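## Task

Lift the piece standing on D1 off the board and set it upright on the table, then carry the piece from C5 onto D1. Squares are identified by the labels along the board's edge. When finished, all other squares must contain exactly what they had originally, every piece must be standing upright, and each piece that was moved must sit wholly within its destination square.

## Robot and tools

Robot: two seven-joint xArm7 arms, left_arm and right_arm, each ending in a parallel two-finger gripper with a wrist camera. A third camera, cam_low, is fixed in the scene. Images: cam_low 504x504, cam_left_wrist and cam_right_wrist 896x504.

Frames: the scene frame has its origin at table-top height, halfway between the two nominal bases, +z up, +x out over the table, left_arm toward +y. Calibrated bases: left_arm at (+0.057, +0.411, 0) m, right_arm at (+0.056, -0.313, 0) m with a tiny yaw; both upright. Every arm-related pose, velocity and wrist-camera pose in results is given in that arm's own base frame, not the scene frame; the table and cam_low use the scene frame. Reported hand positions may be wrong by a few centimetres, more at long reach. end_effector_position is the point between the closed finger pads, about 2 cm short of the fingertips; fingers point along the gripper's +z and close along its y. Closing pushes the tips roughly 10 mm further along +z.

Row layout: every command row is 16 numbers, each in [-1, 1]: first left_arm, then right_arm, each as 7 joint numbers followed by 1 gripper opening. Joint order inside an arm block (also used in all result lists): elbow, wrist pitch, shoulder, forearm roll, upper arm roll, waist, wrist roll. Upper arm roll and forearm roll have their sign flipped relative to the URDF, in commands and results alike. Joint numbers are offsets, scaled so 1.0 = 2.262 rad, counted from the arm's Joint targets as they stood when the action (or move) began, not from the previous row; repeating an offset moves further. The opening is absolute: +1 fully open, -1 closed. To leave an arm or gripper alone, send 0 for its joints and resend its current opening (0 is a real half-open command). URDF ranges (rad): waist and both rolls and wrist roll ±6.283, shoulder -2.059..2.094, elbow -0.192..3.927, wrist pitch -1.693..3.142; for the flipped joints negate the range. Asking a joint more than 0.010 rad past its end gets the action refused for both arms.

Tools:
- execute_actions(actions, cameras): actions is a list of actions, each a list of up to 15 rows run at 1/30 s per row; a short table repeats its final row to fill 15 steps. An empty list just reports state and images. cameras: list of names, ["all"], or [].
- move(target, speed, blend, opening_speed, blocking, cameras): target is one 16-number row or a list of up to 15 rows, all offsets from the same starting Joint targets. All joints move together along joint-space paths, so grippers curve; no collision avoidance. speed: rad/s of the fastest joint, 0.01 to 3.14, default 0.5. blend: corner rounding in rad for lists. opening_speed: at least 0.2 per second on the opening scale. blocking=false returns early while motion continues. The result adds a move: line such as done, off_target, moving, held or fault, and limits=held if steps were withheld.
- wait(seconds 0 to 10): lets the scene run holding commands.
- stop(): brakes a running move.
- zoom_image(camera, region [x0,y0,x1,y1] in pixels, at most 504x504) on the latest image.
- clear_fault(arm): clears a reported torque fault on that arm.
- read_manual(section): licence texts only.
- finished_scene(scene 1 or 2): ends the scene irreversibly.

Results: Joint positions and Joint velocities give one block per arm in the order above plus finger-pad gap (m; 0.084 open). Joint targets are what the next offsets count from. grip_measured is the measured opening on the command scale; to hold something keep commanding clearly below it. Tool commands shows current gripper commands. Joint torques include the arm's weight and are noisy. Lines to watch: joint sent to its limit, joint command not followed (the inter-arm clearance check altered targets), MOTOR HOT, TORQUE FAULT, OVER-TEMPERATURE FAULT.

Motion limits: joint targets change at most 3.14 rad/s, stay within 0.692 rad of measured angles, and are scaled back if the gripper would jump over 70 mm. Large moves may need several actions.

Avoid: dropping pieces, releasing while moving, slamming or pushing hard, knocking other pieces, and anything leaving the table. Contact that reaches a joint's load limit (wrist pitch 14.2, wrist roll 14.8, elbow 26.4 N m, etc.) triggers a torque fault; the arm stays stopped until clear_fault. Long strain or stretched holding overheats motors and locks the arm for 30 to 60 s. Never let the arms collide or a gripper squeeze the other arm's fingers; that can fail the scene. To end a push, command targets back past the measured positions. Pieces must be left upright and stable before finishing.

Each tool is called after ">>>" by a JSON object that holds its "name" and its "arguments", one argument or row to a line.

## Session

>>> {"name": "execute_actions", "arguments": {
  "actions": []
}}

Scene clock: 0.00 s.
left_arm: end_effector_position=(+0.5765, +0.0132, +0.3884) grip_measured=+1.00 end_effector_quat_wxyz=(-0.294, +0.727, -0.186, +0.592) | right_arm: end_effector_position=(+0.0892, -0.2551, +0.2844) grip_measured=+1.00 end_effector_quat_wxyz=(-0.158, +0.934, +0.306, +0.093)
Joint names: [elbow, wrist pitch, shoulder, forearm roll, upper arm roll, waist, wrist roll]
Joint positions: left_arm=[0.703 -0.78 -0.946 -0.529 1.252 1.688 -0.58 0.084] | right_arm=[0.891 1.638 -0.473 -0.008 0.431 -0.841 -1.834 0.084]
Joint velocities: within noise
Joint torques (N m): no reading
Joint targets: left_arm=[0.703 -0.780 -0.946 -0.529 1.252 1.688 -0.580] | right_arm=[0.891 1.638 -0.473 -0.008 0.431 -0.841 -1.834]
Tool commands: left_gripper/opening=+1.0 right_gripper/opening=+1.0

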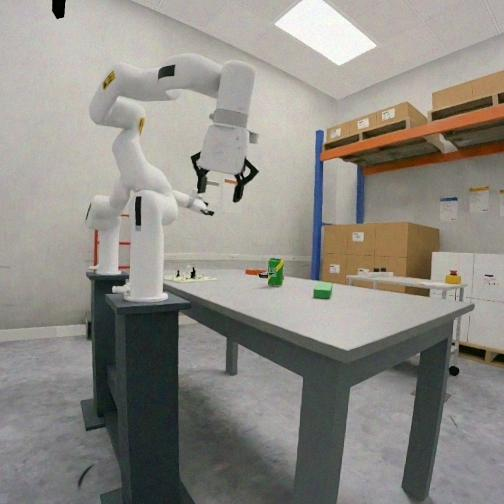

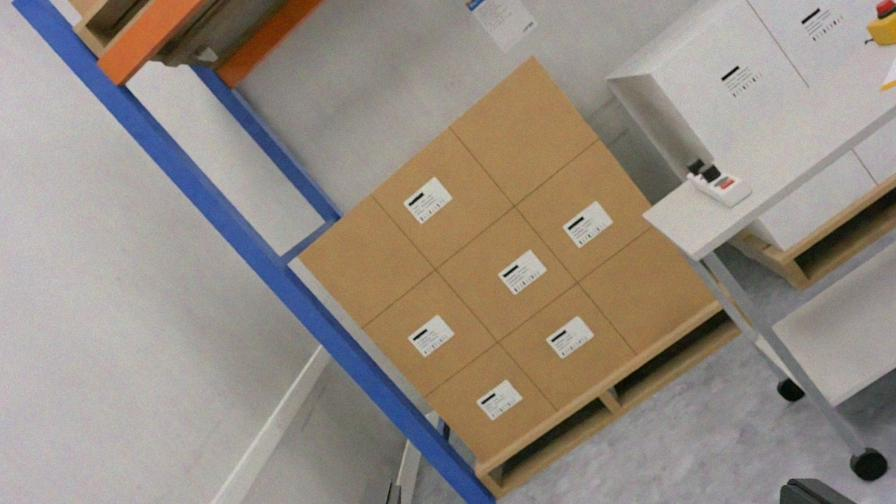

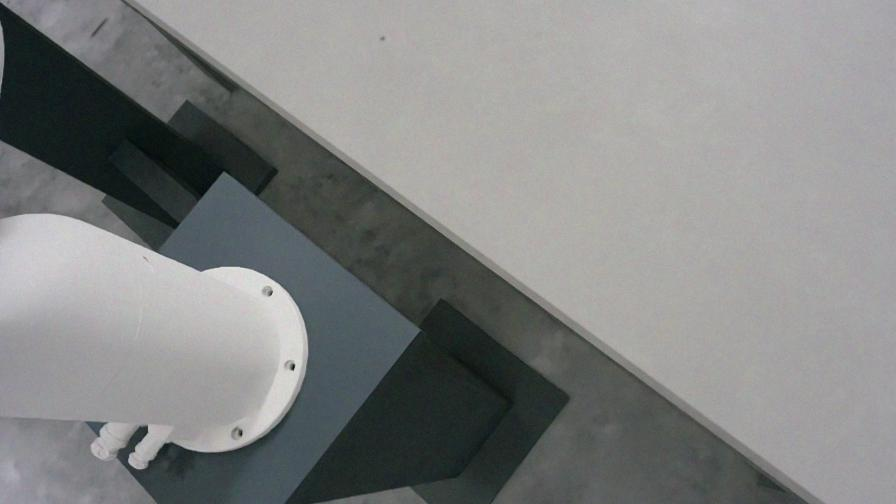

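>>> {"name": "zoom_image", "arguments": {
  "camera": "cam_low",
  "region": [150, 230, 350, 310]
}}

Scaled by 2.520 from the camera's 504x504 image, which has a finer 720x720 frame.

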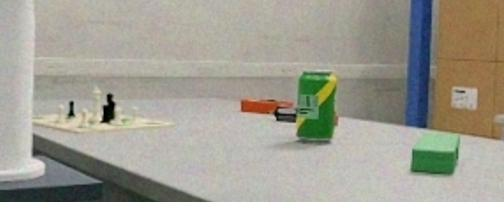

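>>> {"name": "move", "arguments": {
  "target": [0.1777,1.0,0.1724,0.2339,-0.5535,-0.9452,0.0575,1,0,0,0,0,0,0,0,1],
  "speed": 1.2,
  "cameras": ["cam_left_wrist"]
}}

Scene clock: 7.03 s.
left_arm: end_effector_position=(+0.3094, -0.1496, +0.4176) grip_measured=+1.00 end_effector_quat_wxyz=(+0.039, +0.996, +0.000, +0.080) | right_arm: end_effector_position=(+0.0892, -0.2551, +0.2844) grip_measured=+1.00 end_effector_quat_wxyz=(-0.158, +0.934, +0.306, +0.093)
Joint names: [elbow, wrist pitch, shoulder, forearm roll, upper arm roll, waist, wrist roll]
Joint positions: left_arm=[1.105 1.482 -0.556 0 0 -0.45 -0.45 0.084] | right_arm=[0.891 1.638 -0.473 -0.008 0.431 -0.841 -1.834 0.084]
Joint torques (N m): left_arm=[20.4 -1.35 -7.53 0.43 -0.95 -1.58 0.11] | right_arm=[12.26 -1.11 -5.29 -0.82 -2.65 0.51 0.29]
Joint targets: left_arm=[1.105 1.482 -0.556 0.000 0.000 -0.450 -0.450] | right_arm=[0.891 1.638 -0.473 -0.008 0.431 -0.841 -1.834]
move: done
camera_calibration:
cam_left_wrist: T_world_to_cam=[[-0.00276637, -0.99674, 0.0806333, -0.150954], [-0.98797, -0.00974355, -0.154339, 0.436772], [0.154622, -0.0800903, -0.984722, 0.481348], [0, 0, 0, 1]] pos_world=[0.356673, -0.107655, 0.553577]
Images, in order (width x height): cam_left_wrist 896x504.

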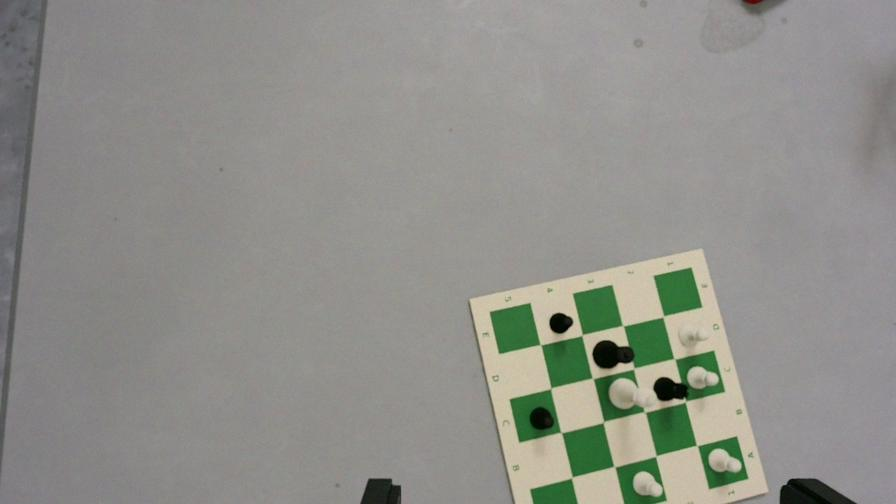

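>>> {"name": "zoom_image", "arguments": {
  "camera": "cam_left_wrist",
  "region": [450, 230, 790, 504]
}}

Scaled by 1.482 from the camera's 896x504 image, which has a finer 1280x720 frame.

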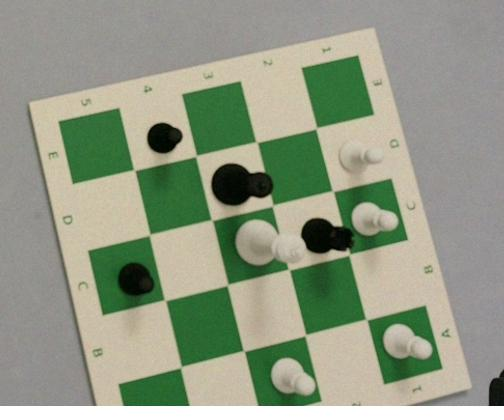

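>>> {"name": "move", "arguments": {
  "target": [-0.0897,-0.2407,0.2302,0,0,-0.1931,-0.2891,1,0,0,0,0,0,0,0,1],
  "speed": 0.8,
  "cameras": ["cam_left_wrist"]
}}

>>> {"name": "zoom_image", "arguments": {
  "camera": "cam_left_wrist",
  "region": [200, 100, 500, 400]
}}

>>> {"name": "zoom_image", "arguments": {
  "camera": "cam_left_wrist",
  "region": [400, 50, 800, 450]
}}

Scene clock: 16.57 s.
left_arm: end_effector_position=(+0.2780, -0.3411, +0.1699) grip_measured=+1.00 end_effector_quat_wxyz=(+0.000, +0.994, +0.108, +0.000) | right_arm: end_effector_position=(+0.0892, -0.2551, +0.2844) grip_measured=+1.00 end_effector_quat_wxyz=(-0.158, +0.934, +0.306, +0.093)
Joint names: [elbow, wrist pitch, shoulder, forearm roll, upper arm roll, waist, wrist roll]
Joint positions: left_arm=[0.902 0.937 -0.035 0 0 -0.887 -1.104 0.084] | right_arm=[0.891 1.638 -0.473 -0.008 0.431 -0.841 -1.834 0.084]
Joint torques (N m): left_arm=[19.19 -1.57 -20.45 0.12 -0.16 -1.66 -0.15] | right_arm=[12.25 -1.11 -5.25 -0.8 -2.51 0.65 0.21]
Joint targets: left_arm=[0.902 0.937 -0.035 0.000 0.000 -0.887 -1.104] | right_arm=[0.891 1.638 -0.473 -0.008 0.431 -0.841 -1.834]
move: done
camera_calibration:
cam_left_wrist: T_world_to_cam=[[0.219541, -0.9756, 0.00249414, -0.363275], [-0.975589, -0.219524, 0.00592424, 0.263343], [-0.00523216, -0.00373387, -0.999979, 0.300044], [0, 0, 0, 1]] pos_world=[0.338238, -0.29548, 0.299383]
Images, in order (width x height): cam_left_wrist 896x504.

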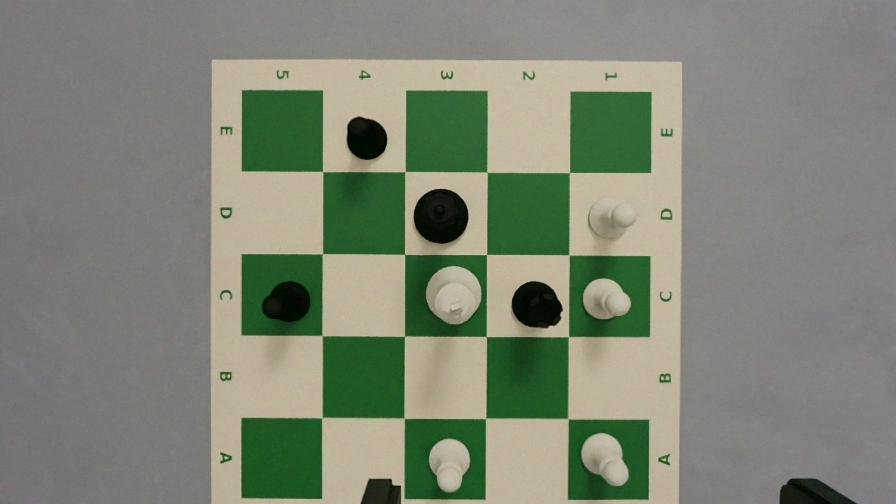

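Scaled by 1.680 from the camera's 896x504 image, which has a finer 1280x720 frame.

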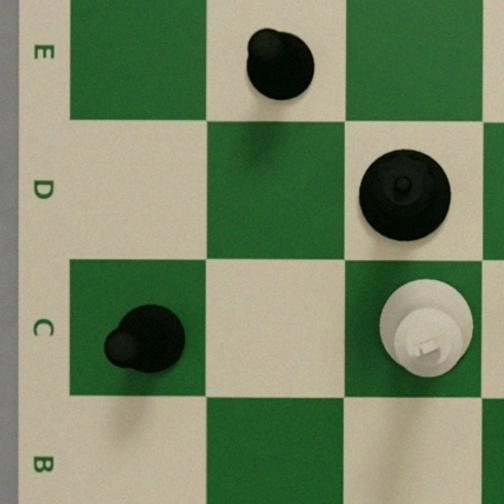

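Scaled by 1.260 from the camera's 896x504 image, which has a finer 1280x720 frame.

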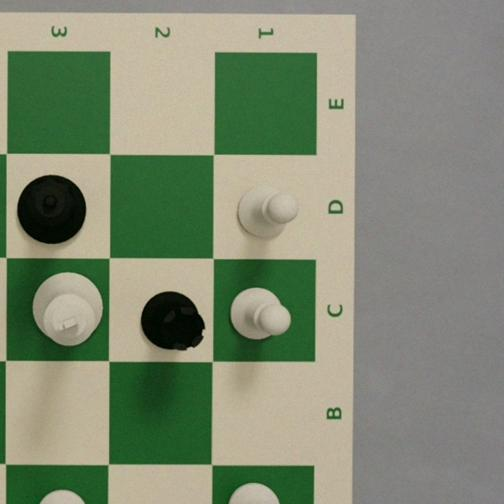

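>>> {"name": "move", "arguments": {
  "target": [0.1251,0.0035,0.1216,0,0,0.0465,0.0457,1,0,0,0,0,0,0,0,1],
  "speed": 0.8,
  "cameras": ["cam_left_wrist"]
}}

>>> {"name": "zoom_image", "arguments": {
  "camera": "cam_left_wrist",
  "region": [350, 250, 650, 504]
}}

>>> {"name": "move", "arguments": {
  "target": [0,0,0,0,0,0,0.6944,1,0,0,0,0,0,0,0,1],
  "speed": 1.5,
  "cameras": ["cam_left_wrist"]
}}

>>> {"name": "zoom_image", "arguments": {
  "camera": "cam_left_wrist",
  "region": [350, 250, 650, 504]
}}

Scene clock: 21.73 s.
left_arm: end_effector_position=(+0.3686, -0.3661, +0.1499) grip_measured=+1.00 end_effector_quat_wxyz=(+0.000, +0.994, +0.109, +0.000) | right_arm: end_effector_position=(+0.0892, -0.2551, +0.2844) grip_measured=+1.00 end_effector_quat_wxyz=(-0.158, +0.934, +0.306, +0.093)
Joint names: [elbow, wrist pitch, shoulder, forearm roll, upper arm roll, waist, wrist roll]
Joint positions: left_arm=[1.185 0.945 0.24 0 0 -0.782 -1.001 0.084] | right_arm=[0.891 1.638 -0.473 -0.008 0.431 -0.841 -1.834 0.084]
Joint torques (N m): left_arm=[20.17 -1.19 -28.03 -0.02 -0.01 1.85 0.19] | right_arm=[12.22 -1.06 -5.24 -0.81 -2.49 0.63 0.24]
Joint targets: left_arm=[1.185 0.945 0.240 0.000 0.000 -0.782 -1.001] | right_arm=[0.891 1.638 -0.473 -0.008 0.431 -0.841 -1.834]
move: done
camera_calibration:
cam_left_wrist: T_world_to_cam=[[0.221128, -0.975242, 0.00245906, -0.407959], [-0.97523, -0.22111, 0.00603117, 0.345694], [-0.00533812, -0.00373181, -0.999979, 0.280471], [0, 0, 0, 1]] pos_world=[0.42884, -0.320376, 0.279383]
Images, in order (width x height): cam_left_wrist 896x504.

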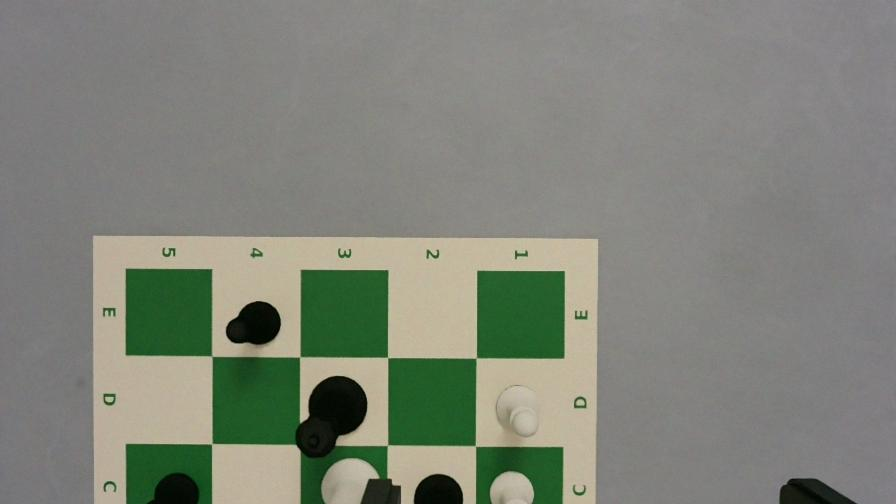

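Scaled by 1.680 from the camera's 896x504 image, which has a finer 1280x720 frame.

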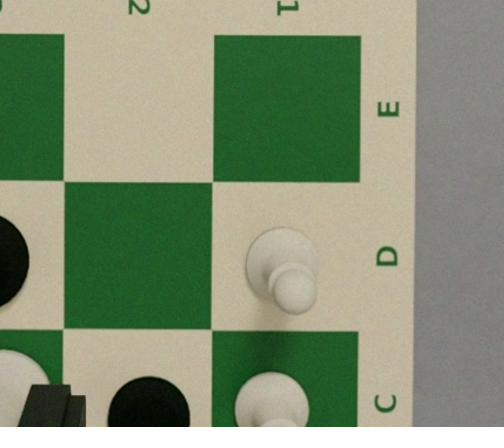

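Scene clock: 23.47 s.
left_arm: end_effector_position=(+0.3687, -0.3661, +0.1499) grip_measured=+1.00 end_effector_quat_wxyz=(+0.000, +0.780, -0.626, +0.000) | right_arm: end_effector_position=(+0.0892, -0.2551, +0.2844) grip_measured=+1.00 end_effector_quat_wxyz=(-0.158, +0.934, +0.306, +0.093)
Joint names: [elbow, wrist pitch, shoulder, forearm roll, upper arm roll, waist, wrist roll]
Joint positions: left_arm=[1.185 0.945 0.24 0 0 -0.782 0.57 0.084] | right_arm=[0.891 1.638 -0.473 -0.008 0.431 -0.841 -1.834 0.084]
Joint torques (N m): left_arm=[19.42 -1.49 -28.83 -0.12 -0.48 1.58 0.36] | right_arm=[12.23 -1.05 -5.18 -0.9 -2.4 0.67 0.27]
Joint targets: left_arm=[1.185 0.945 0.240 0.000 0.000 -0.782 0.570] | right_arm=[0.891 1.638 -0.473 -0.008 0.431 -0.841 -1.834]
move: done
camera_calibration:
cam_left_wrist: T_world_to_cam=[[-0.975193, -0.221341, 0.00266549, 0.309055], [-0.221324, 0.975184, 0.00556699, 0.505829], [-0.00383155, 0.00483895, -0.999981, 0.28303], [0, 0, 0, 1]] pos_world=[0.414424, -0.42624, 0.279385]
Images, in order (width x height): cam_left_wrist 896x504.

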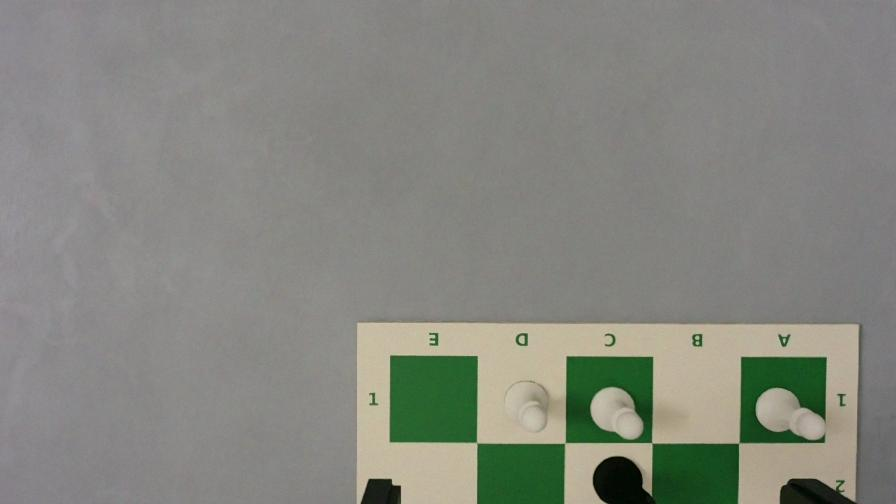

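Scaled by 1.680 from the camera's 896x504 image, which has a finer 1280x720 frame.

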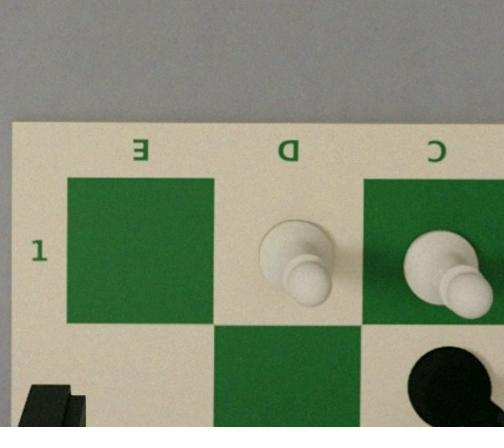

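>>> {"name": "move", "arguments": {
  "target": [
    [0,0,0,0,0,-0.0016,-0.6956,-0.05,0,0,0,0,0,0,0,1],
    [-0.0306,-0.0689,0.0383,0,0,-0.0016,-0.6956,-0.05,0,0,0,0,0,0,0,1]
  ],
  "speed": [1.5,0.3],
  "cameras": ["cam_left_wrist"]
}}

>>> {"name": "zoom_image", "arguments": {
  "camera": "cam_left_wrist",
  "region": [392, 0, 896, 504]
}}

>>> {"name": "zoom_image", "arguments": {
  "camera": "cam_left_wrist",
  "region": [0, 0, 504, 504]
}}

Scene clock: 30.57 s.
left_arm: end_effector_position=(+0.3658, -0.3659, +0.0900) grip_measured=-0.06 end_effector_quat_wxyz=(+0.000, +0.994, +0.109, +0.000) | right_arm: end_effector_position=(+0.0892, -0.2551, +0.2844) grip_measured=+1.00 end_effector_quat_wxyz=(-0.158, +0.934, +0.306, +0.093)
Joint names: [elbow, wrist pitch, shoulder, forearm roll, upper arm roll, waist, wrist roll]
Joint positions: left_arm=[1.116 0.789 0.326 0 0 -0.785 -1.003 0.041] | right_arm=[0.891 1.638 -0.473 -0.008 0.431 -0.841 -1.834 0.084]
Joint torques (N m): left_arm=[17.82 -1.39 -29.33 -0.27 -0.19 -0.96 0.04] | right_arm=[12.24 -1.04 -5.11 -0.87 -2.4 0.43 0.24]
Joint targets: left_arm=[1.116 0.789 0.326 0.000 0.000 -0.785 -1.003] | right_arm=[0.891 1.638 -0.473 -0.008 0.431 -0.841 -1.834]
move: done
camera_calibration:
cam_left_wrist: T_world_to_cam=[[0.220346, -0.975419, 0.00248757, -0.40673], [-0.975408, -0.220328, 0.00592901, 0.343716], [-0.00523519, -0.00373282, -0.999979, 0.220514], [0, 0, 0, 1]] pos_world=[0.426039, -0.320178, 0.219483]
Images, in order (width x height): cam_left_wrist 896x504.

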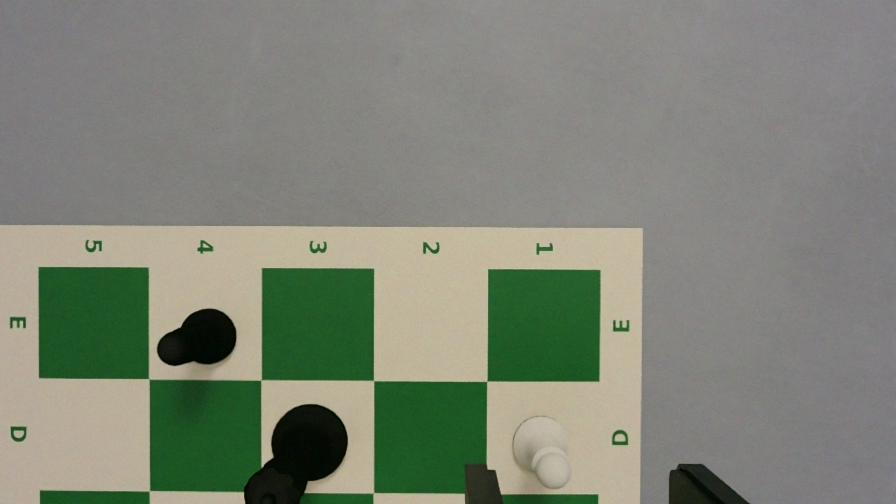

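Scaled by 1.000.

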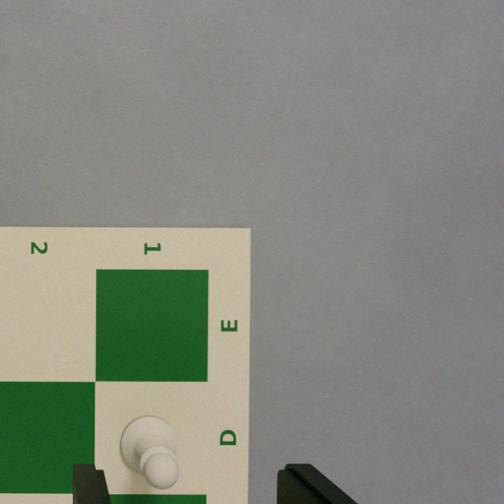

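Scaled by 1.000.

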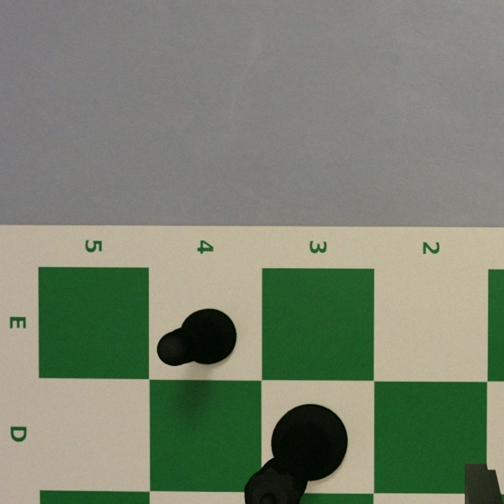

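>>> {"name": "move", "arguments": {
  "target": [-0.0114,-0.0642,0.0528,0,0,0,0,-0.05,0,0,0,0,0,0,0,1],
  "speed": 0.2,
  "cameras": ["cam_left_wrist"]
}}

Scene clock: 34.97 s.
left_arm: end_effector_position=(+0.3658, -0.3658, +0.0299) grip_measured=-0.06 end_effector_quat_wxyz=(+0.000, +0.994, +0.109, +0.000) | right_arm: end_effector_position=(+0.0892, -0.2551, +0.2844) grip_measured=+1.00 end_effector_quat_wxyz=(-0.158, +0.934, +0.306, +0.093)
Joint names: [elbow, wrist pitch, shoulder, forearm roll, upper arm roll, waist, wrist roll]
Joint positions: left_arm=[1.09 0.644 0.446 0 0 -0.785 -1.003 0.041] | right_arm=[0.891 1.638 -0.473 -0.008 0.431 -0.841 -1.834 0.084]
Joint torques (N m): left_arm=[16.65 -1.58 -30.84 -0.35 -0.25 -1.12 0.21] | right_arm=[12.15 -1.07 -5.32 -0.93 -2.38 0.63 0.3]
Joint targets: left_arm=[1.090 0.644 0.446 0.000 0.000 -0.785 -1.003] | right_arm=[0.891 1.638 -0.473 -0.008 0.431 -0.841 -1.834]
move: done
camera_calibration:
cam_left_wrist: T_world_to_cam=[[0.220346, -0.975419, 0.00248757, -0.40658], [-0.975408, -0.220328, 0.00592901, 0.344072], [-0.00523519, -0.00373282, -0.999979, 0.160415], [0, 0, 0, 1]] pos_world=[0.426039, -0.320178, 0.159383]
Images, in order (width x height): cam_left_wrist 896x504.

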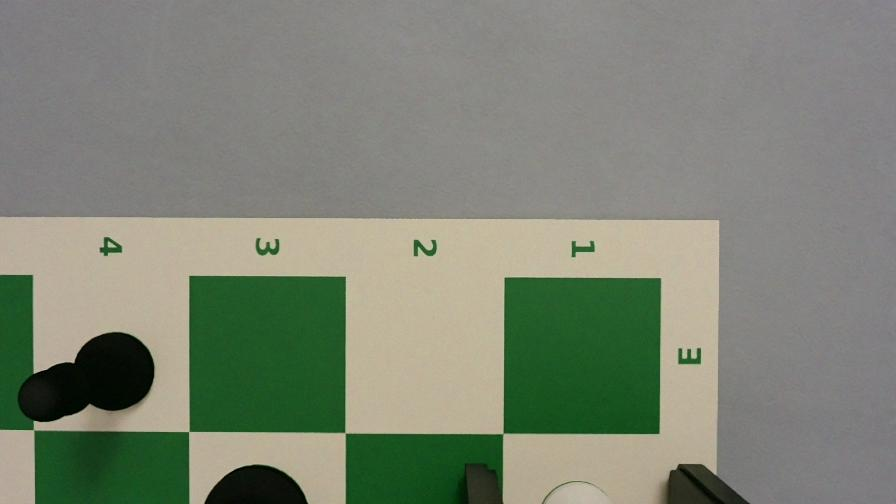

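>>> {"name": "move", "arguments": {
  "target": [0,0,0,0,0,0,0,-0.85,0,0,0,0,0,0,0,1],
  "opening_speed": 0.6,
  "cameras": ["cam_left_wrist"]
}}

Scene clock: 37.23 s.
left_arm: end_effector_position=(+0.3658, -0.3658, +0.0299) grip_measured=-0.67 end_effector_quat_wxyz=(+0.000, +0.994, +0.109, +0.000) | right_arm: end_effector_position=(+0.0892, -0.2551, +0.2844) grip_measured=+1.00 end_effector_quat_wxyz=(-0.158, +0.934, +0.306, +0.093)
Joint names: [elbow, wrist pitch, shoulder, forearm roll, upper arm roll, waist, wrist roll]
Joint positions: left_arm=[1.09 0.644 0.446 0 0 -0.785 -1.003 0.015] | right_arm=[0.891 1.638 -0.473 -0.008 0.431 -0.841 -1.834 0.084]
Joint torques (N m): left_arm=[13.19 -1.1 -24.46 -0.03 -0.05 -1.42 0.14] | right_arm=[12.16 -1.1 -5.14 -0.97 -2.31 0.6 0.22]
Joint targets: left_arm=[1.090 0.644 0.446 0.000 0.000 -0.785 -1.003] | right_arm=[0.891 1.638 -0.473 -0.008 0.431 -0.841 -1.834]
move: done
camera_calibration:
cam_left_wrist: T_world_to_cam=[[0.220346, -0.975419, 0.00248757, -0.40658], [-0.975408, -0.220328, 0.00592901, 0.344072], [-0.00523519, -0.00373282, -0.999979, 0.160415], [0, 0, 0, 1]] pos_world=[0.426039, -0.320178, 0.159383]
Images, in order (width x height): cam_left_wrist 896x504.

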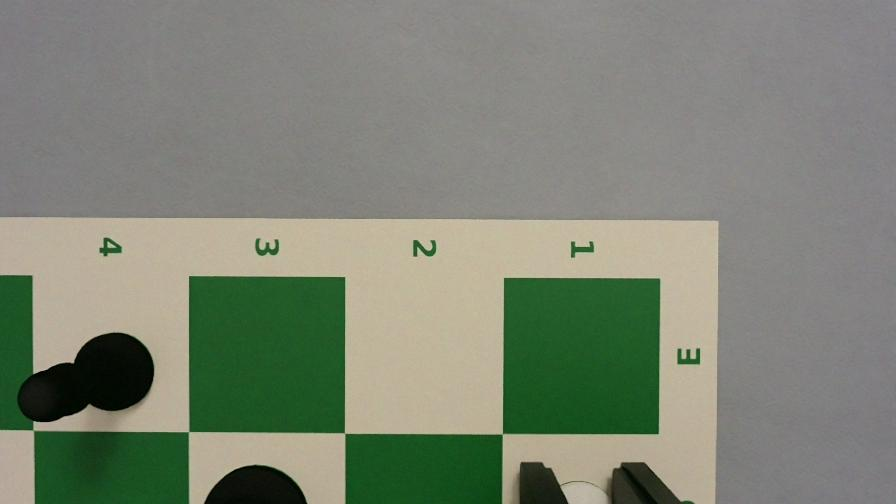

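>>> {"name": "move", "arguments": {
  "target": [0.0057,0.0321,-0.0264,0,0,0,0,-0.85,0,0,0,0,0,0,0,1],
  "speed": 0.15,
  "cameras": ["cam_left_wrist"]
}}

Scene clock: 40.70 s.
left_arm: end_effector_position=(+0.3665, -0.3666, +0.0598) grip_measured=-0.77 end_effector_quat_wxyz=(+0.000, +0.994, +0.109, +0.000) | right_arm: end_effector_position=(+0.0892, -0.2551, +0.2844) grip_measured=+1.00 end_effector_quat_wxyz=(-0.158, +0.934, +0.306, +0.093)
Joint names: [elbow, wrist pitch, shoulder, forearm roll, upper arm roll, waist, wrist roll]
Joint positions: left_arm=[1.103 0.717 0.386 0 0 -0.785 -1.003 0.01] | right_arm=[0.891 1.638 -0.473 -0.008 0.431 -0.841 -1.834 0.084]
Joint torques (N m): left_arm=[18.31 -1.03 -32.5 -0.27 0 -0.93 0.17] | right_arm=[12.32 -1.13 -5.25 -1.01 -2.38 0.69 0.23]
Joint targets: left_arm=[1.103 0.717 0.386 0.000 0.000 -0.785 -1.003] | right_arm=[0.891 1.638 -0.473 -0.008 0.431 -0.841 -1.834]
move: done
camera_calibration:
cam_left_wrist: T_world_to_cam=[[0.220345, -0.975419, 0.002368, -0.407469], [-0.975407, -0.220328, 0.00600452, 0.344409], [-0.00533518, -0.00363283, -0.999979, 0.19039], [0, 0, 0, 1]] pos_world=[0.426739, -0.320878, 0.189283]
Images, in order (width x height): cam_left_wrist 896x504.

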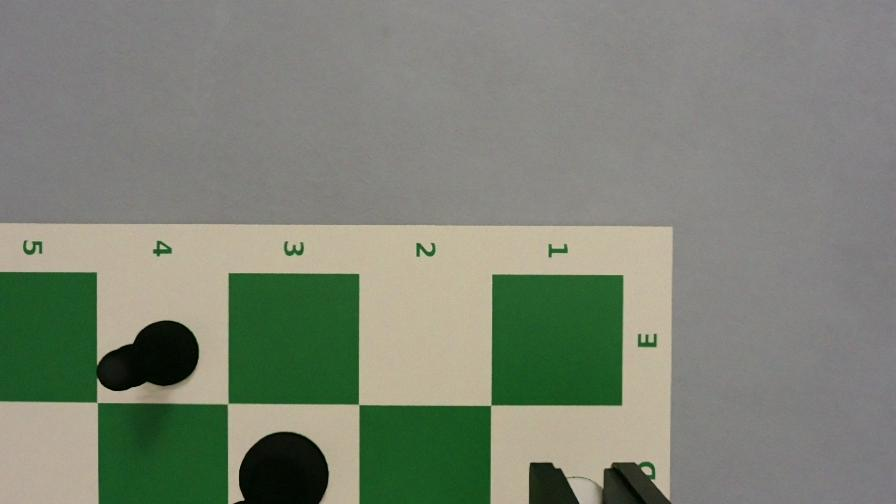

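>>> {"name": "move", "arguments": {
  "target": [
    [0.1637,0.0631,0.1006,0,0,0.0815,0.0815,-0.85,0,0,0,0,0,0,0,1],
    [0.1598,0.0377,0.1221,0,0,0.0815,0.0815,-0.85,0,0,0,0,0,0,0,1]
  ],
  "speed": [0.3,0.1],
  "cameras": ["cam_left_wrist"]
}}

Scene clock: 45.30 s.
left_arm: end_effector_position=(+0.4928, -0.3380, +0.0318) grip_measured=-0.77 end_effector_quat_wxyz=(+0.000, +0.994, +0.109, +0.000) | right_arm: end_effector_position=(+0.0892, -0.2551, +0.2844) grip_measured=+1.00 end_effector_quat_wxyz=(-0.158, +0.934, +0.306, +0.093)
Joint names: [elbow, wrist pitch, shoulder, forearm roll, upper arm roll, waist, wrist roll]
Joint positions: left_arm=[1.464 0.802 0.662 0 0 -0.601 -0.819 0.01] | right_arm=[0.891 1.638 -0.473 -0.008 0.431 -0.841 -1.834 0.084]
Joint torques (N m): left_arm=[18.02 -1.42 -36.79 -0.12 -0.04 1.77 0.13] | right_arm=[12.21 -1.14 -5.12 -1.04 -2.37 0.59 0.26]
Joint targets: left_arm=[1.464 0.802 0.662 0.000 0.000 -0.601 -0.819] | right_arm=[0.891 1.638 -0.473 -0.008 0.431 -0.841 -1.834]
move: done
camera_calibration:
cam_left_wrist: T_world_to_cam=[[0.220347, -0.975418, 0.00256306, -0.407367], [-0.975407, -0.220328, 0.00604858, 0.474065], [-0.00533518, -0.00383281, -0.999978, 0.16311], [0, 0, 0, 1]] pos_world=[0.553039, -0.292278, 0.161283]
Images, in order (width x height): cam_left_wrist 896x504.

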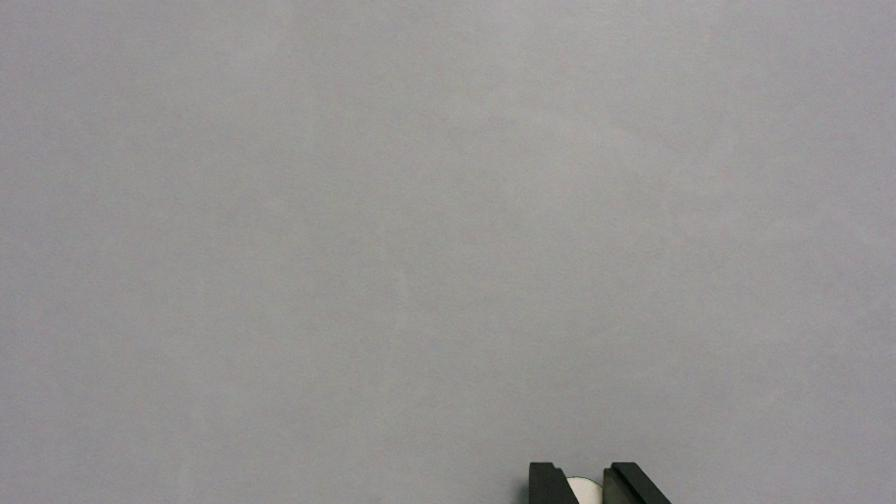

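>>> {"name": "move", "arguments": {
  "target": [-0.0003,-0.0018,0.0015,0,0,0,0,-0.85,0,0,0,0,0,0,0,1],
  "speed": 0.05
}}

>>> {"name": "move", "arguments": {
  "target": [-0.00013,-0.0009,0.00077,0,0,0,0,-0.85,0,0,0,0,0,0,0,1],
  "speed": 0.05
}}

>>> {"name": "move", "arguments": {
  "target": [-0.00013,-0.0009,0.00077,0,0,0,0,-0.85,0,0,0,0,0,0,0,1],
  "speed": 0.05
}}

>>> {"name": "move", "arguments": {
  "target": [-0.00013,-0.0009,0.00077,0,0,0,0,-0.85,0,0,0,0,0,0,0,1],
  "speed": 0.05
}}

Scene clock: 46.97 s.
left_arm: end_effector_position=(+0.4928, -0.3380, +0.0298) grip_measured=-0.77 end_effector_quat_wxyz=(+0.000, +0.994, +0.109, +0.000) | right_arm: end_effector_position=(+0.0892, -0.2551, +0.2844) grip_measured=+1.00 end_effector_quat_wxyz=(-0.158, +0.934, +0.306, +0.093)
Joint names: [elbow, wrist pitch, shoulder, forearm roll, upper arm roll, waist, wrist roll]
Joint positions: left_arm=[1.464 0.798 0.666 0 0 -0.601 -0.819 0.01] | right_arm=[0.891 1.638 -0.473 -0.008 0.431 -0.841 -1.834 0.084]
Joint torques (N m): left_arm=[18.19 -1.56 -37.09 -0.18 -0.32 1.86 0.14] | right_arm=[12.19 -1.11 -5.24 -0.98 -2.31 0.58 0.24]
Joint targets: left_arm=[1.464 0.798 0.666 0.000 0.000 -0.601 -0.819] | right_arm=[0.891 1.638 -0.473 -0.008 0.431 -0.841 -1.834]
move: done
camera_calibration:
cam_left_wrist: T_world_to_cam=[[0.220347, -0.975418, 0.00256306, -0.407362], [-0.975407, -0.220328, 0.00604858, 0.474078], [-0.00533518, -0.00383281, -0.999978, 0.16111], [0, 0, 0, 1]] pos_world=[0.553039, -0.292278, 0.159283]

Scene clock: 47.67 s.
left_arm: end_effector_position=(+0.4927, -0.3379, +0.0288) grip_measured=-0.77 end_effector_quat_wxyz=(+0.000, +0.994, +0.109, +0.000) | right_arm: end_effector_position=(+0.0892, -0.2551, +0.2844) grip_measured=+1.00 end_effector_quat_wxyz=(-0.158, +0.934, +0.306, +0.093)
Joint names: [elbow, wrist pitch, shoulder, forearm roll, upper arm roll, waist, wrist roll]
Joint positions: left_arm=[1.463 0.796 0.667 0 0 -0.601 -0.819 0.01] | right_arm=[0.891 1.638 -0.473 -0.008 0.431 -0.841 -1.834 0.084]
Joint torques (N m): left_arm=[18.09 -1.54 -36.87 0.02 -0.18 1.63 0.02] | right_arm=[12.25 -1.05 -5.23 -1.09 -2.34 0.58 0.29]
Joint targets: left_arm=[1.463 0.796 0.667 0.000 0.000 -0.601 -0.819] | right_arm=[0.891 1.638 -0.473 -0.008 0.431 -0.841 -1.834]
move: done
camera_calibration:
cam_left_wrist: T_world_to_cam=[[0.220347, -0.975418, 0.00256306, -0.407337], [-0.975407, -0.220328, 0.00604858, 0.473986], [-0.00533518, -0.00383281, -0.999978, 0.16011], [0, 0, 0, 1]] pos_world=[0.552939, -0.292278, 0.158283]

Scene clock: 48.37 s.
left_arm: end_effector_position=(+0.4927, -0.3379, +0.0278) grip_measured=-0.77 end_effector_quat_wxyz=(+0.000, +0.994, +0.109, +0.000) | right_arm: end_effector_position=(+0.0892, -0.2551, +0.2844) grip_measured=+1.00 end_effector_quat_wxyz=(-0.158, +0.934, +0.306, +0.093)
Joint names: [elbow, wrist pitch, shoulder, forearm roll, upper arm roll, waist, wrist roll]
Joint positions: left_arm=[1.463 0.794 0.669 0 0 -0.601 -0.819 0.01] | right_arm=[0.891 1.638 -0.473 -0.008 0.431 -0.841 -1.834 0.084]
Joint torques (N m): left_arm=[18.03 -1.54 -36.93 0 -0.04 1.62 0.02] | right_arm=[12.29 -1.18 -5.12 -0.98 -2.38 0.57 0.26]
Joint targets: left_arm=[1.463 0.794 0.669 0.000 0.000 -0.601 -0.819] | right_arm=[0.891 1.638 -0.473 -0.008 0.431 -0.841 -1.834]
move: done
camera_calibration:
cam_left_wrist: T_world_to_cam=[[0.220347, -0.975418, 0.00256306, -0.407237], [-0.975407, -0.220328, 0.00604858, 0.474014], [-0.00533518, -0.00383281, -0.999978, 0.15911], [0, 0, 0, 1]] pos_world=[0.552939, -0.292178, 0.157283]

Scene clock: 49.07 s.
left_arm: end_effector_position=(+0.4927, -0.3379, +0.0269) grip_measured=-0.77 end_effector_quat_wxyz=(+0.000, +0.994, +0.109, +0.000) | right_arm: end_effector_position=(+0.0892, -0.2551, +0.2844) grip_measured=+1.00 end_effector_quat_wxyz=(-0.158, +0.934, +0.306, +0.093)
Joint names: [elbow, wrist pitch, shoulder, forearm roll, upper arm roll, waist, wrist roll]
Joint positions: left_arm=[1.463 0.792 0.671 0 0 -0.601 -0.819 0.01] | right_arm=[0.891 1.638 -0.473 -0.008 0.431 -0.841 -1.834 0.084]
Joint torques (N m): left_arm=[15.03 -2.11 -28.58 -0.17 0.03 1.65 -0.13] | right_arm=[12.22 -1.17 -5.06 -1.1 -2.33 0.59 0.25]
Joint targets: left_arm=[1.463 0.792 0.671 0.000 0.000 -0.601 -0.819] | right_arm=[0.891 1.638 -0.473 -0.008 0.431 -0.841 -1.834]
move: done
camera_calibration:
cam_left_wrist: T_world_to_cam=[[0.220347, -0.975418, 0.0025851, -0.407238], [-0.975408, -0.220328, 0.00595104, 0.474035], [-0.00523519, -0.00383282, -0.999979, 0.158155], [0, 0, 0, 1]] pos_world=[0.552939, -0.292178, 0.156383]

>>> {"name": "move", "arguments": {
  "target": [
    [0.0001,0.0006,-0.0005,0,0,0,0,-0.85,0,0,0,0,0,0,0,1]
  ],
  "speed": 0.05
}}

>>> {"name": "move", "arguments": {
  "target": [0,0,0,0,0,0,0,-0.2,0,0,0,0,0,0,0,1],
  "opening_speed": 0.6,
  "cameras": ["cam_left_wrist"]
}}

Scene clock: 50.60 s.
left_arm: end_effector_position=(+0.4927, -0.3379, +0.0274) grip_measured=-0.77 end_effector_quat_wxyz=(+0.000, +0.994, +0.109, +0.000) | right_arm: end_effector_position=(+0.0892, -0.2551, +0.2844) grip_measured=+1.00 end_effector_quat_wxyz=(-0.158, +0.934, +0.306, +0.093)
Joint names: [elbow, wrist pitch, shoulder, forearm roll, upper arm roll, waist, wrist roll]
Joint positions: left_arm=[1.463 0.793 0.67 0 0 -0.601 -0.819 0.01] | right_arm=[0.891 1.638 -0.473 -0.008 0.431 -0.841 -1.834 0.084]
Joint torques (N m): left_arm=[18.13 -1.03 -38.72 -0.03 0.47 1.62 0.04] | right_arm=[12.26 -1.1 -5.28 -1.1 -2.44 0.67 0.26]
Joint targets: left_arm=[1.463 0.793 0.670 0.000 0.000 -0.601 -0.819] | right_arm=[0.891 1.638 -0.473 -0.008 0.431 -0.841 -1.834]
move: done
camera_calibration:
cam_left_wrist: T_world_to_cam=[[0.220346, -0.975419, 0.00244349, -0.407217], [-0.975407, -0.220328, 0.00612408, 0.474004], [-0.00543517, -0.00373282, -0.999978, 0.158794], [0, 0, 0, 1]] pos_world=[0.552939, -0.292178, 0.156883]

Scene clock: 51.93 s.
left_arm: end_effector_position=(+0.4927, -0.3379, +0.0275) grip_measured=-0.22 end_effector_quat_wxyz=(+0.000, +0.994, +0.109, +0.000) | right_arm: end_effector_position=(+0.0892, -0.2551, +0.2844) grip_measured=+1.00 end_effector_quat_wxyz=(-0.158, +0.934, +0.306, +0.093)
Joint names: [elbow, wrist pitch, shoulder, forearm roll, upper arm roll, waist, wrist roll]
Joint positions: left_arm=[1.463 0.793 0.67 0 0 -0.601 -0.819 0.035] | right_arm=[0.891 1.638 -0.473 -0.008 0.431 -0.841 -1.834 0.084]
Joint torques (N m): left_arm=[18.19 -1.47 -36.66 -0.04 0.51 1.55 -0.09] | right_arm=[12.26 -1.12 -5.21 -1.07 -2.44 0.66 0.25]
Joint targets: left_arm=[1.463 0.793 0.670 0.000 0.000 -0.601 -0.819] | right_arm=[0.891 1.638 -0.473 -0.008 0.431 -0.841 -1.834]
move: done
camera_calibration:
cam_left_wrist: T_world_to_cam=[[0.220347, -0.975418, 0.00256306, -0.407237], [-0.975407, -0.220328, 0.00604858, 0.474016], [-0.00533518, -0.00383281, -0.999978, 0.15881], [0, 0, 0, 1]] pos_world=[0.552939, -0.292178, 0.156983]
Images, in order (width x height): cam_left_wrist 896x504.

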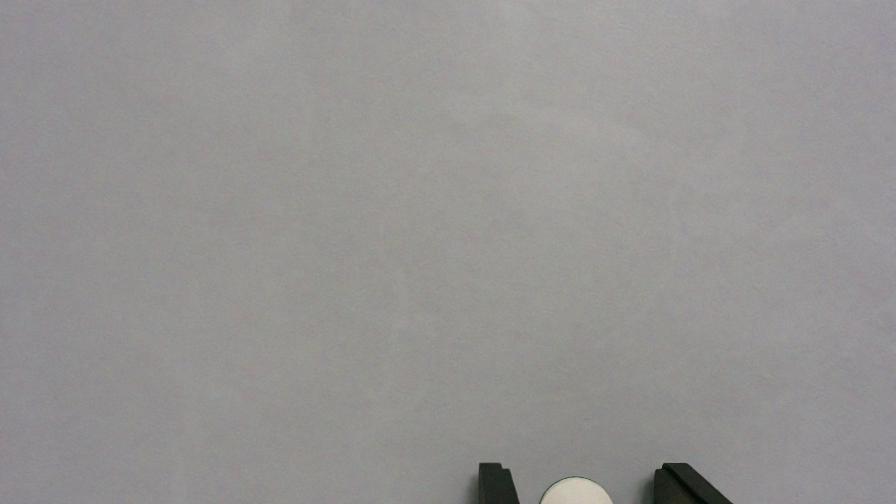

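>>> {"name": "move", "arguments": {
  "target": [
    [0.0124,0.058,-0.0456,0,0,0,0,-0.2,0,0,0,0,0,0,0,1],
    [-0.387,-0.0419,-0.3451,0,0,-0.0278,-0.0278,-0.2,0,0,0,0,0,0,0,1]
  ],
  "speed": [0.25,0.7],
  "cameras": ["cam_left_wrist"]
}}

>>> {"name": "zoom_image", "arguments": {
  "camera": "cam_left_wrist",
  "region": [392, 200, 696, 504]
}}

Scene clock: 57.70 s.
left_arm: end_effector_position=(+0.2956, -0.2313, +0.1000) grip_measured=-0.22 end_effector_quat_wxyz=(+0.000, +0.994, +0.109, +0.000) | right_arm: end_effector_position=(+0.0892, -0.2551, +0.2844) grip_measured=+1.00 end_effector_quat_wxyz=(-0.158, +0.934, +0.306, +0.093)
Joint names: [elbow, wrist pitch, shoulder, forearm roll, upper arm roll, waist, wrist roll]
Joint positions: left_arm=[0.588 0.698 -0.111 0 0 -0.664 -0.882 0.035] | right_arm=[0.891 1.638 -0.473 -0.008 0.431 -0.841 -1.834 0.084]
Joint torques (N m): left_arm=[17.16 -1.5 -19.23 -0.33 -0.67 -1.51 -0.15] | right_arm=[12.34 -1.14 -5.15 -1.05 -2.42 0.52 0.23]
Joint targets: left_arm=[0.588 0.698 -0.111 0.000 0.000 -0.664 -0.882] | right_arm=[0.891 1.638 -0.473 -0.008 0.431 -0.841 -1.834]
move: done
camera_calibration:
cam_left_wrist: T_world_to_cam=[[0.220345, -0.975419, 0.00239004, -0.26007], [-0.975408, -0.220328, 0.00590698, 0.304823], [-0.00523519, -0.00363283, -0.99998, 0.230667], [0, 0, 0, 1]] pos_world=[0.355839, -0.185678, 0.229483]
Images, in order (width x height): cam_left_wrist 896x504.

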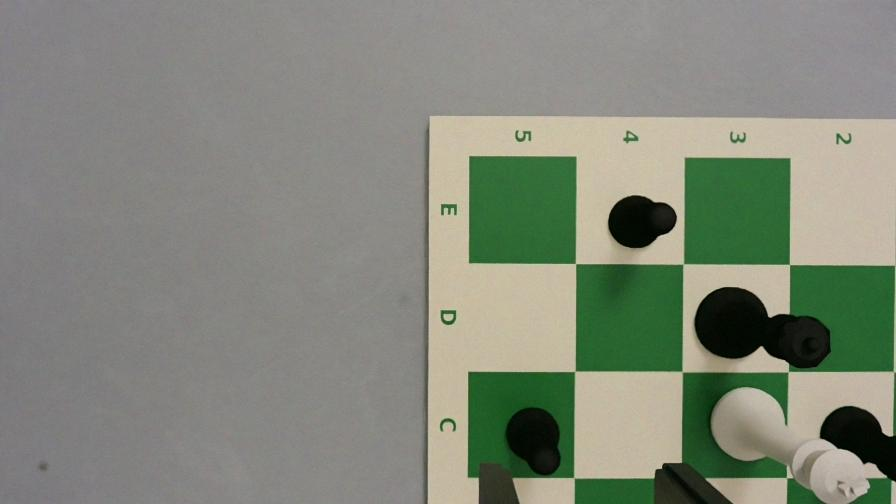

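Scaled by 1.658 from the camera's 896x504 image, which has a finer 1280x720 frame.

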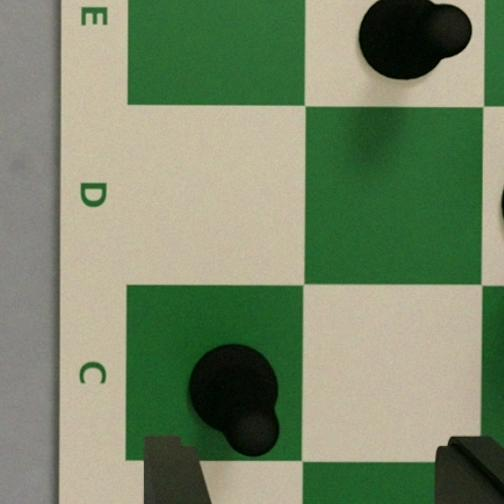

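>>> {"name": "move", "arguments": {
  "target": [-0.0189,-0.1024,0.0835,0,0,0.0007,0.0007,-0.15,0,0,0,0,0,0,0,1],
  "speed": 0.2,
  "cameras": ["cam_left_wrist"]
}}

Scene clock: 61.37 s.
left_arm: end_effector_position=(+0.2953, -0.2303, +0.0325) grip_measured=-0.16 end_effector_quat_wxyz=(+0.000, +0.994, +0.109, +0.000) | right_arm: end_effector_position=(+0.0892, -0.2551, +0.2844) grip_measured=+1.00 end_effector_quat_wxyz=(-0.158, +0.934, +0.306, +0.093)
Joint names: [elbow, wrist pitch, shoulder, forearm roll, upper arm roll, waist, wrist roll]
Joint positions: left_arm=[0.545 0.467 0.078 0 0 -0.662 -0.88 0.037] | right_arm=[0.891 1.638 -0.473 -0.008 0.431 -0.841 -1.834 0.084]
Joint torques (N m): left_arm=[14.34 -1.56 -19.42 -0.06 -0.33 1.63 0.3] | right_arm=[12.28 -1.14 -5.32 -1.07 -2.42 0.68 0.23]
Joint targets: left_arm=[0.545 0.467 0.078 0.000 0.000 -0.662 -0.880] | right_arm=[0.891 1.638 -0.473 -0.008 0.431 -0.841 -1.834]
move: done
camera_calibration:
cam_left_wrist: T_world_to_cam=[[0.220345, -0.975419, 0.00241207, -0.258871], [-0.975408, -0.220328, 0.00580945, 0.305165], [-0.0051352, -0.00363284, -0.99998, 0.163135], [0, 0, 0, 1]] pos_world=[0.355539, -0.184678, 0.161984]
Images, in order (width x height): cam_left_wrist 896x504.

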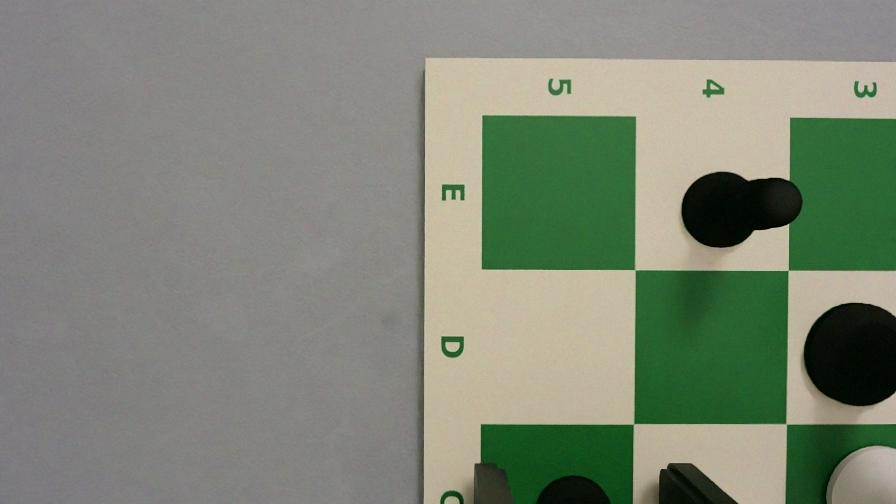

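>>> {"name": "move", "arguments": {
  "target": [0,0,0,0,0,0,0,-0.9,0,0,0,0,0,0,0,1],
  "opening_speed": 0.6,
  "cameras": ["cam_left_wrist"]
}}

Scene clock: 63.57 s.
left_arm: end_effector_position=(+0.2953, -0.2303, +0.0325) grip_measured=-0.77 end_effector_quat_wxyz=(+0.000, +0.994, +0.109, +0.000) | right_arm: end_effector_position=(+0.0892, -0.2551, +0.2844) grip_measured=+1.00 end_effector_quat_wxyz=(-0.158, +0.934, +0.306, +0.093)
Joint names: [elbow, wrist pitch, shoulder, forearm roll, upper arm roll, waist, wrist roll]
Joint positions: left_arm=[0.545 0.467 0.078 0 0 -0.662 -0.88 0.01] | right_arm=[0.891 1.638 -0.473 -0.008 0.431 -0.841 -1.834 0.084]
Joint torques (N m): left_arm=[14.63 -1.2 -20.02 -0.15 -0.27 1.49 0.11] | right_arm=[12.3 -1.11 -5.1 -1.12 -2.48 0.6 0.18]
Joint targets: left_arm=[0.545 0.467 0.078 0.000 0.000 -0.662 -0.880] | right_arm=[0.891 1.638 -0.473 -0.008 0.431 -0.841 -1.834]
move: done
camera_calibration:
cam_left_wrist: T_world_to_cam=[[0.220345, -0.975419, 0.00239004, -0.258867], [-0.975408, -0.220328, 0.00590698, 0.305149], [-0.00523519, -0.00363283, -0.99998, 0.16317], [0, 0, 0, 1]] pos_world=[0.355539, -0.184678, 0.161983]
Images, in order (width x height): cam_left_wrist 896x504.

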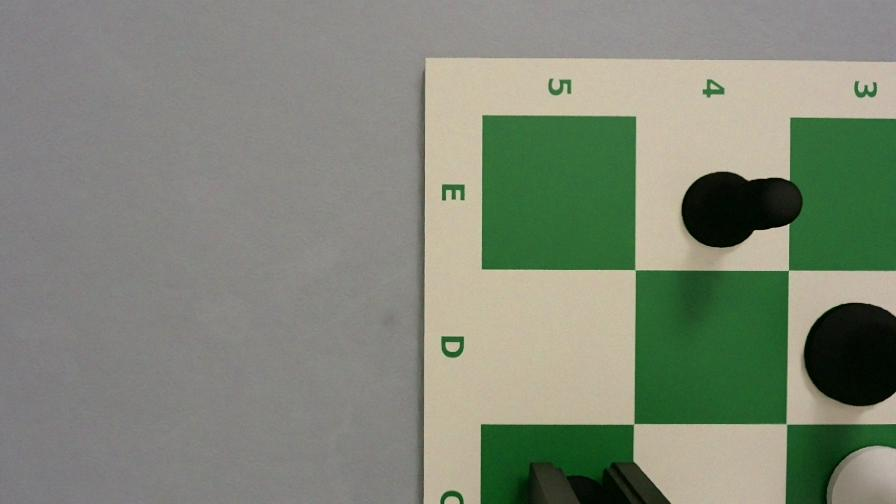

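>>> {"name": "move", "arguments": {
  "target": [
    [0.0221,0.1174,-0.0952,0,0,0,0,-0.9,0,0,0,0,0,0,0,1],
    [0.2637,0.1662,0.0975,0,0,-0.0537,-0.0537,-0.9,0,0,0,0,0,0,0,1],
    [0.2458,0.0884,0.1574,0,0,-0.0537,-0.0537,-0.9,0,0,0,0,0,0,0,1]
  ],
  "speed": [0.2,0.5,0.15],
  "cameras": ["cam_left_wrist"]
}}

Scene clock: 69.77 s.
left_arm: end_effector_position=(+0.3679, -0.3668, +0.0380) grip_measured=-0.77 end_effector_quat_wxyz=(+0.000, +0.994, +0.109, +0.000) | right_arm: end_effector_position=(+0.0892, -0.2551, +0.2844) grip_measured=+1.00 end_effector_quat_wxyz=(-0.158, +0.934, +0.306, +0.093)
Joint names: [elbow, wrist pitch, shoulder, forearm roll, upper arm roll, waist, wrist roll]
Joint positions: left_arm=[1.101 0.667 0.434 0 0 -0.784 -1.002 0.01] | right_arm=[0.891 1.638 -0.473 -0.008 0.431 -0.841 -1.834 0.084]
Joint torques (N m): left_arm=[16.51 -1.59 -30.86 -0.21 -0.24 -1.18 0.08] | right_arm=[12.39 -1.09 -5.15 -1.1 -2.46 0.69 0.27]
Joint targets: left_arm=[1.101 0.667 0.434 0.000 0.000 -0.784 -1.002] | right_arm=[0.891 1.638 -0.473 -0.008 0.431 -0.841 -1.834]
move: done
camera_calibration:
cam_left_wrist: T_world_to_cam=[[0.220346, -0.975419, 0.00248757, -0.408038], [-0.975408, -0.220328, 0.00592901, 0.345852], [-0.00523519, -0.00373282, -0.999979, 0.168522], [0, 0, 0, 1]] pos_world=[0.428139, -0.321178, 0.167483]
Images, in order (width x height): cam_left_wrist 896x504.

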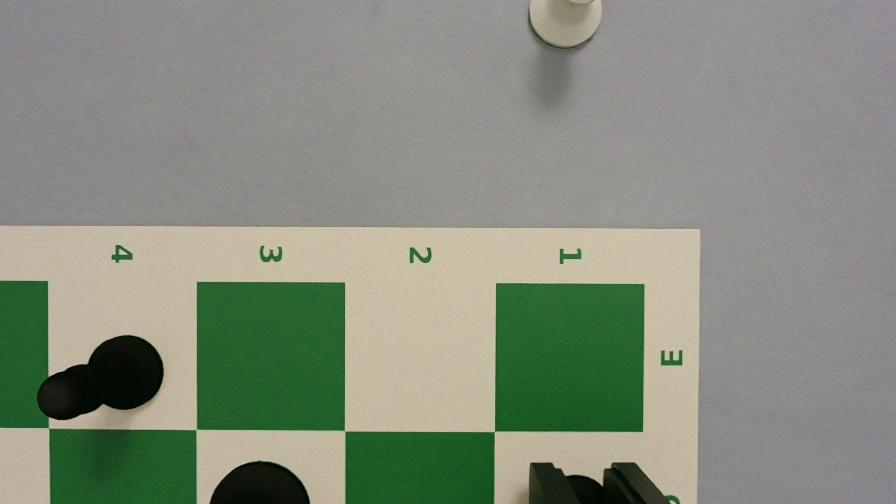

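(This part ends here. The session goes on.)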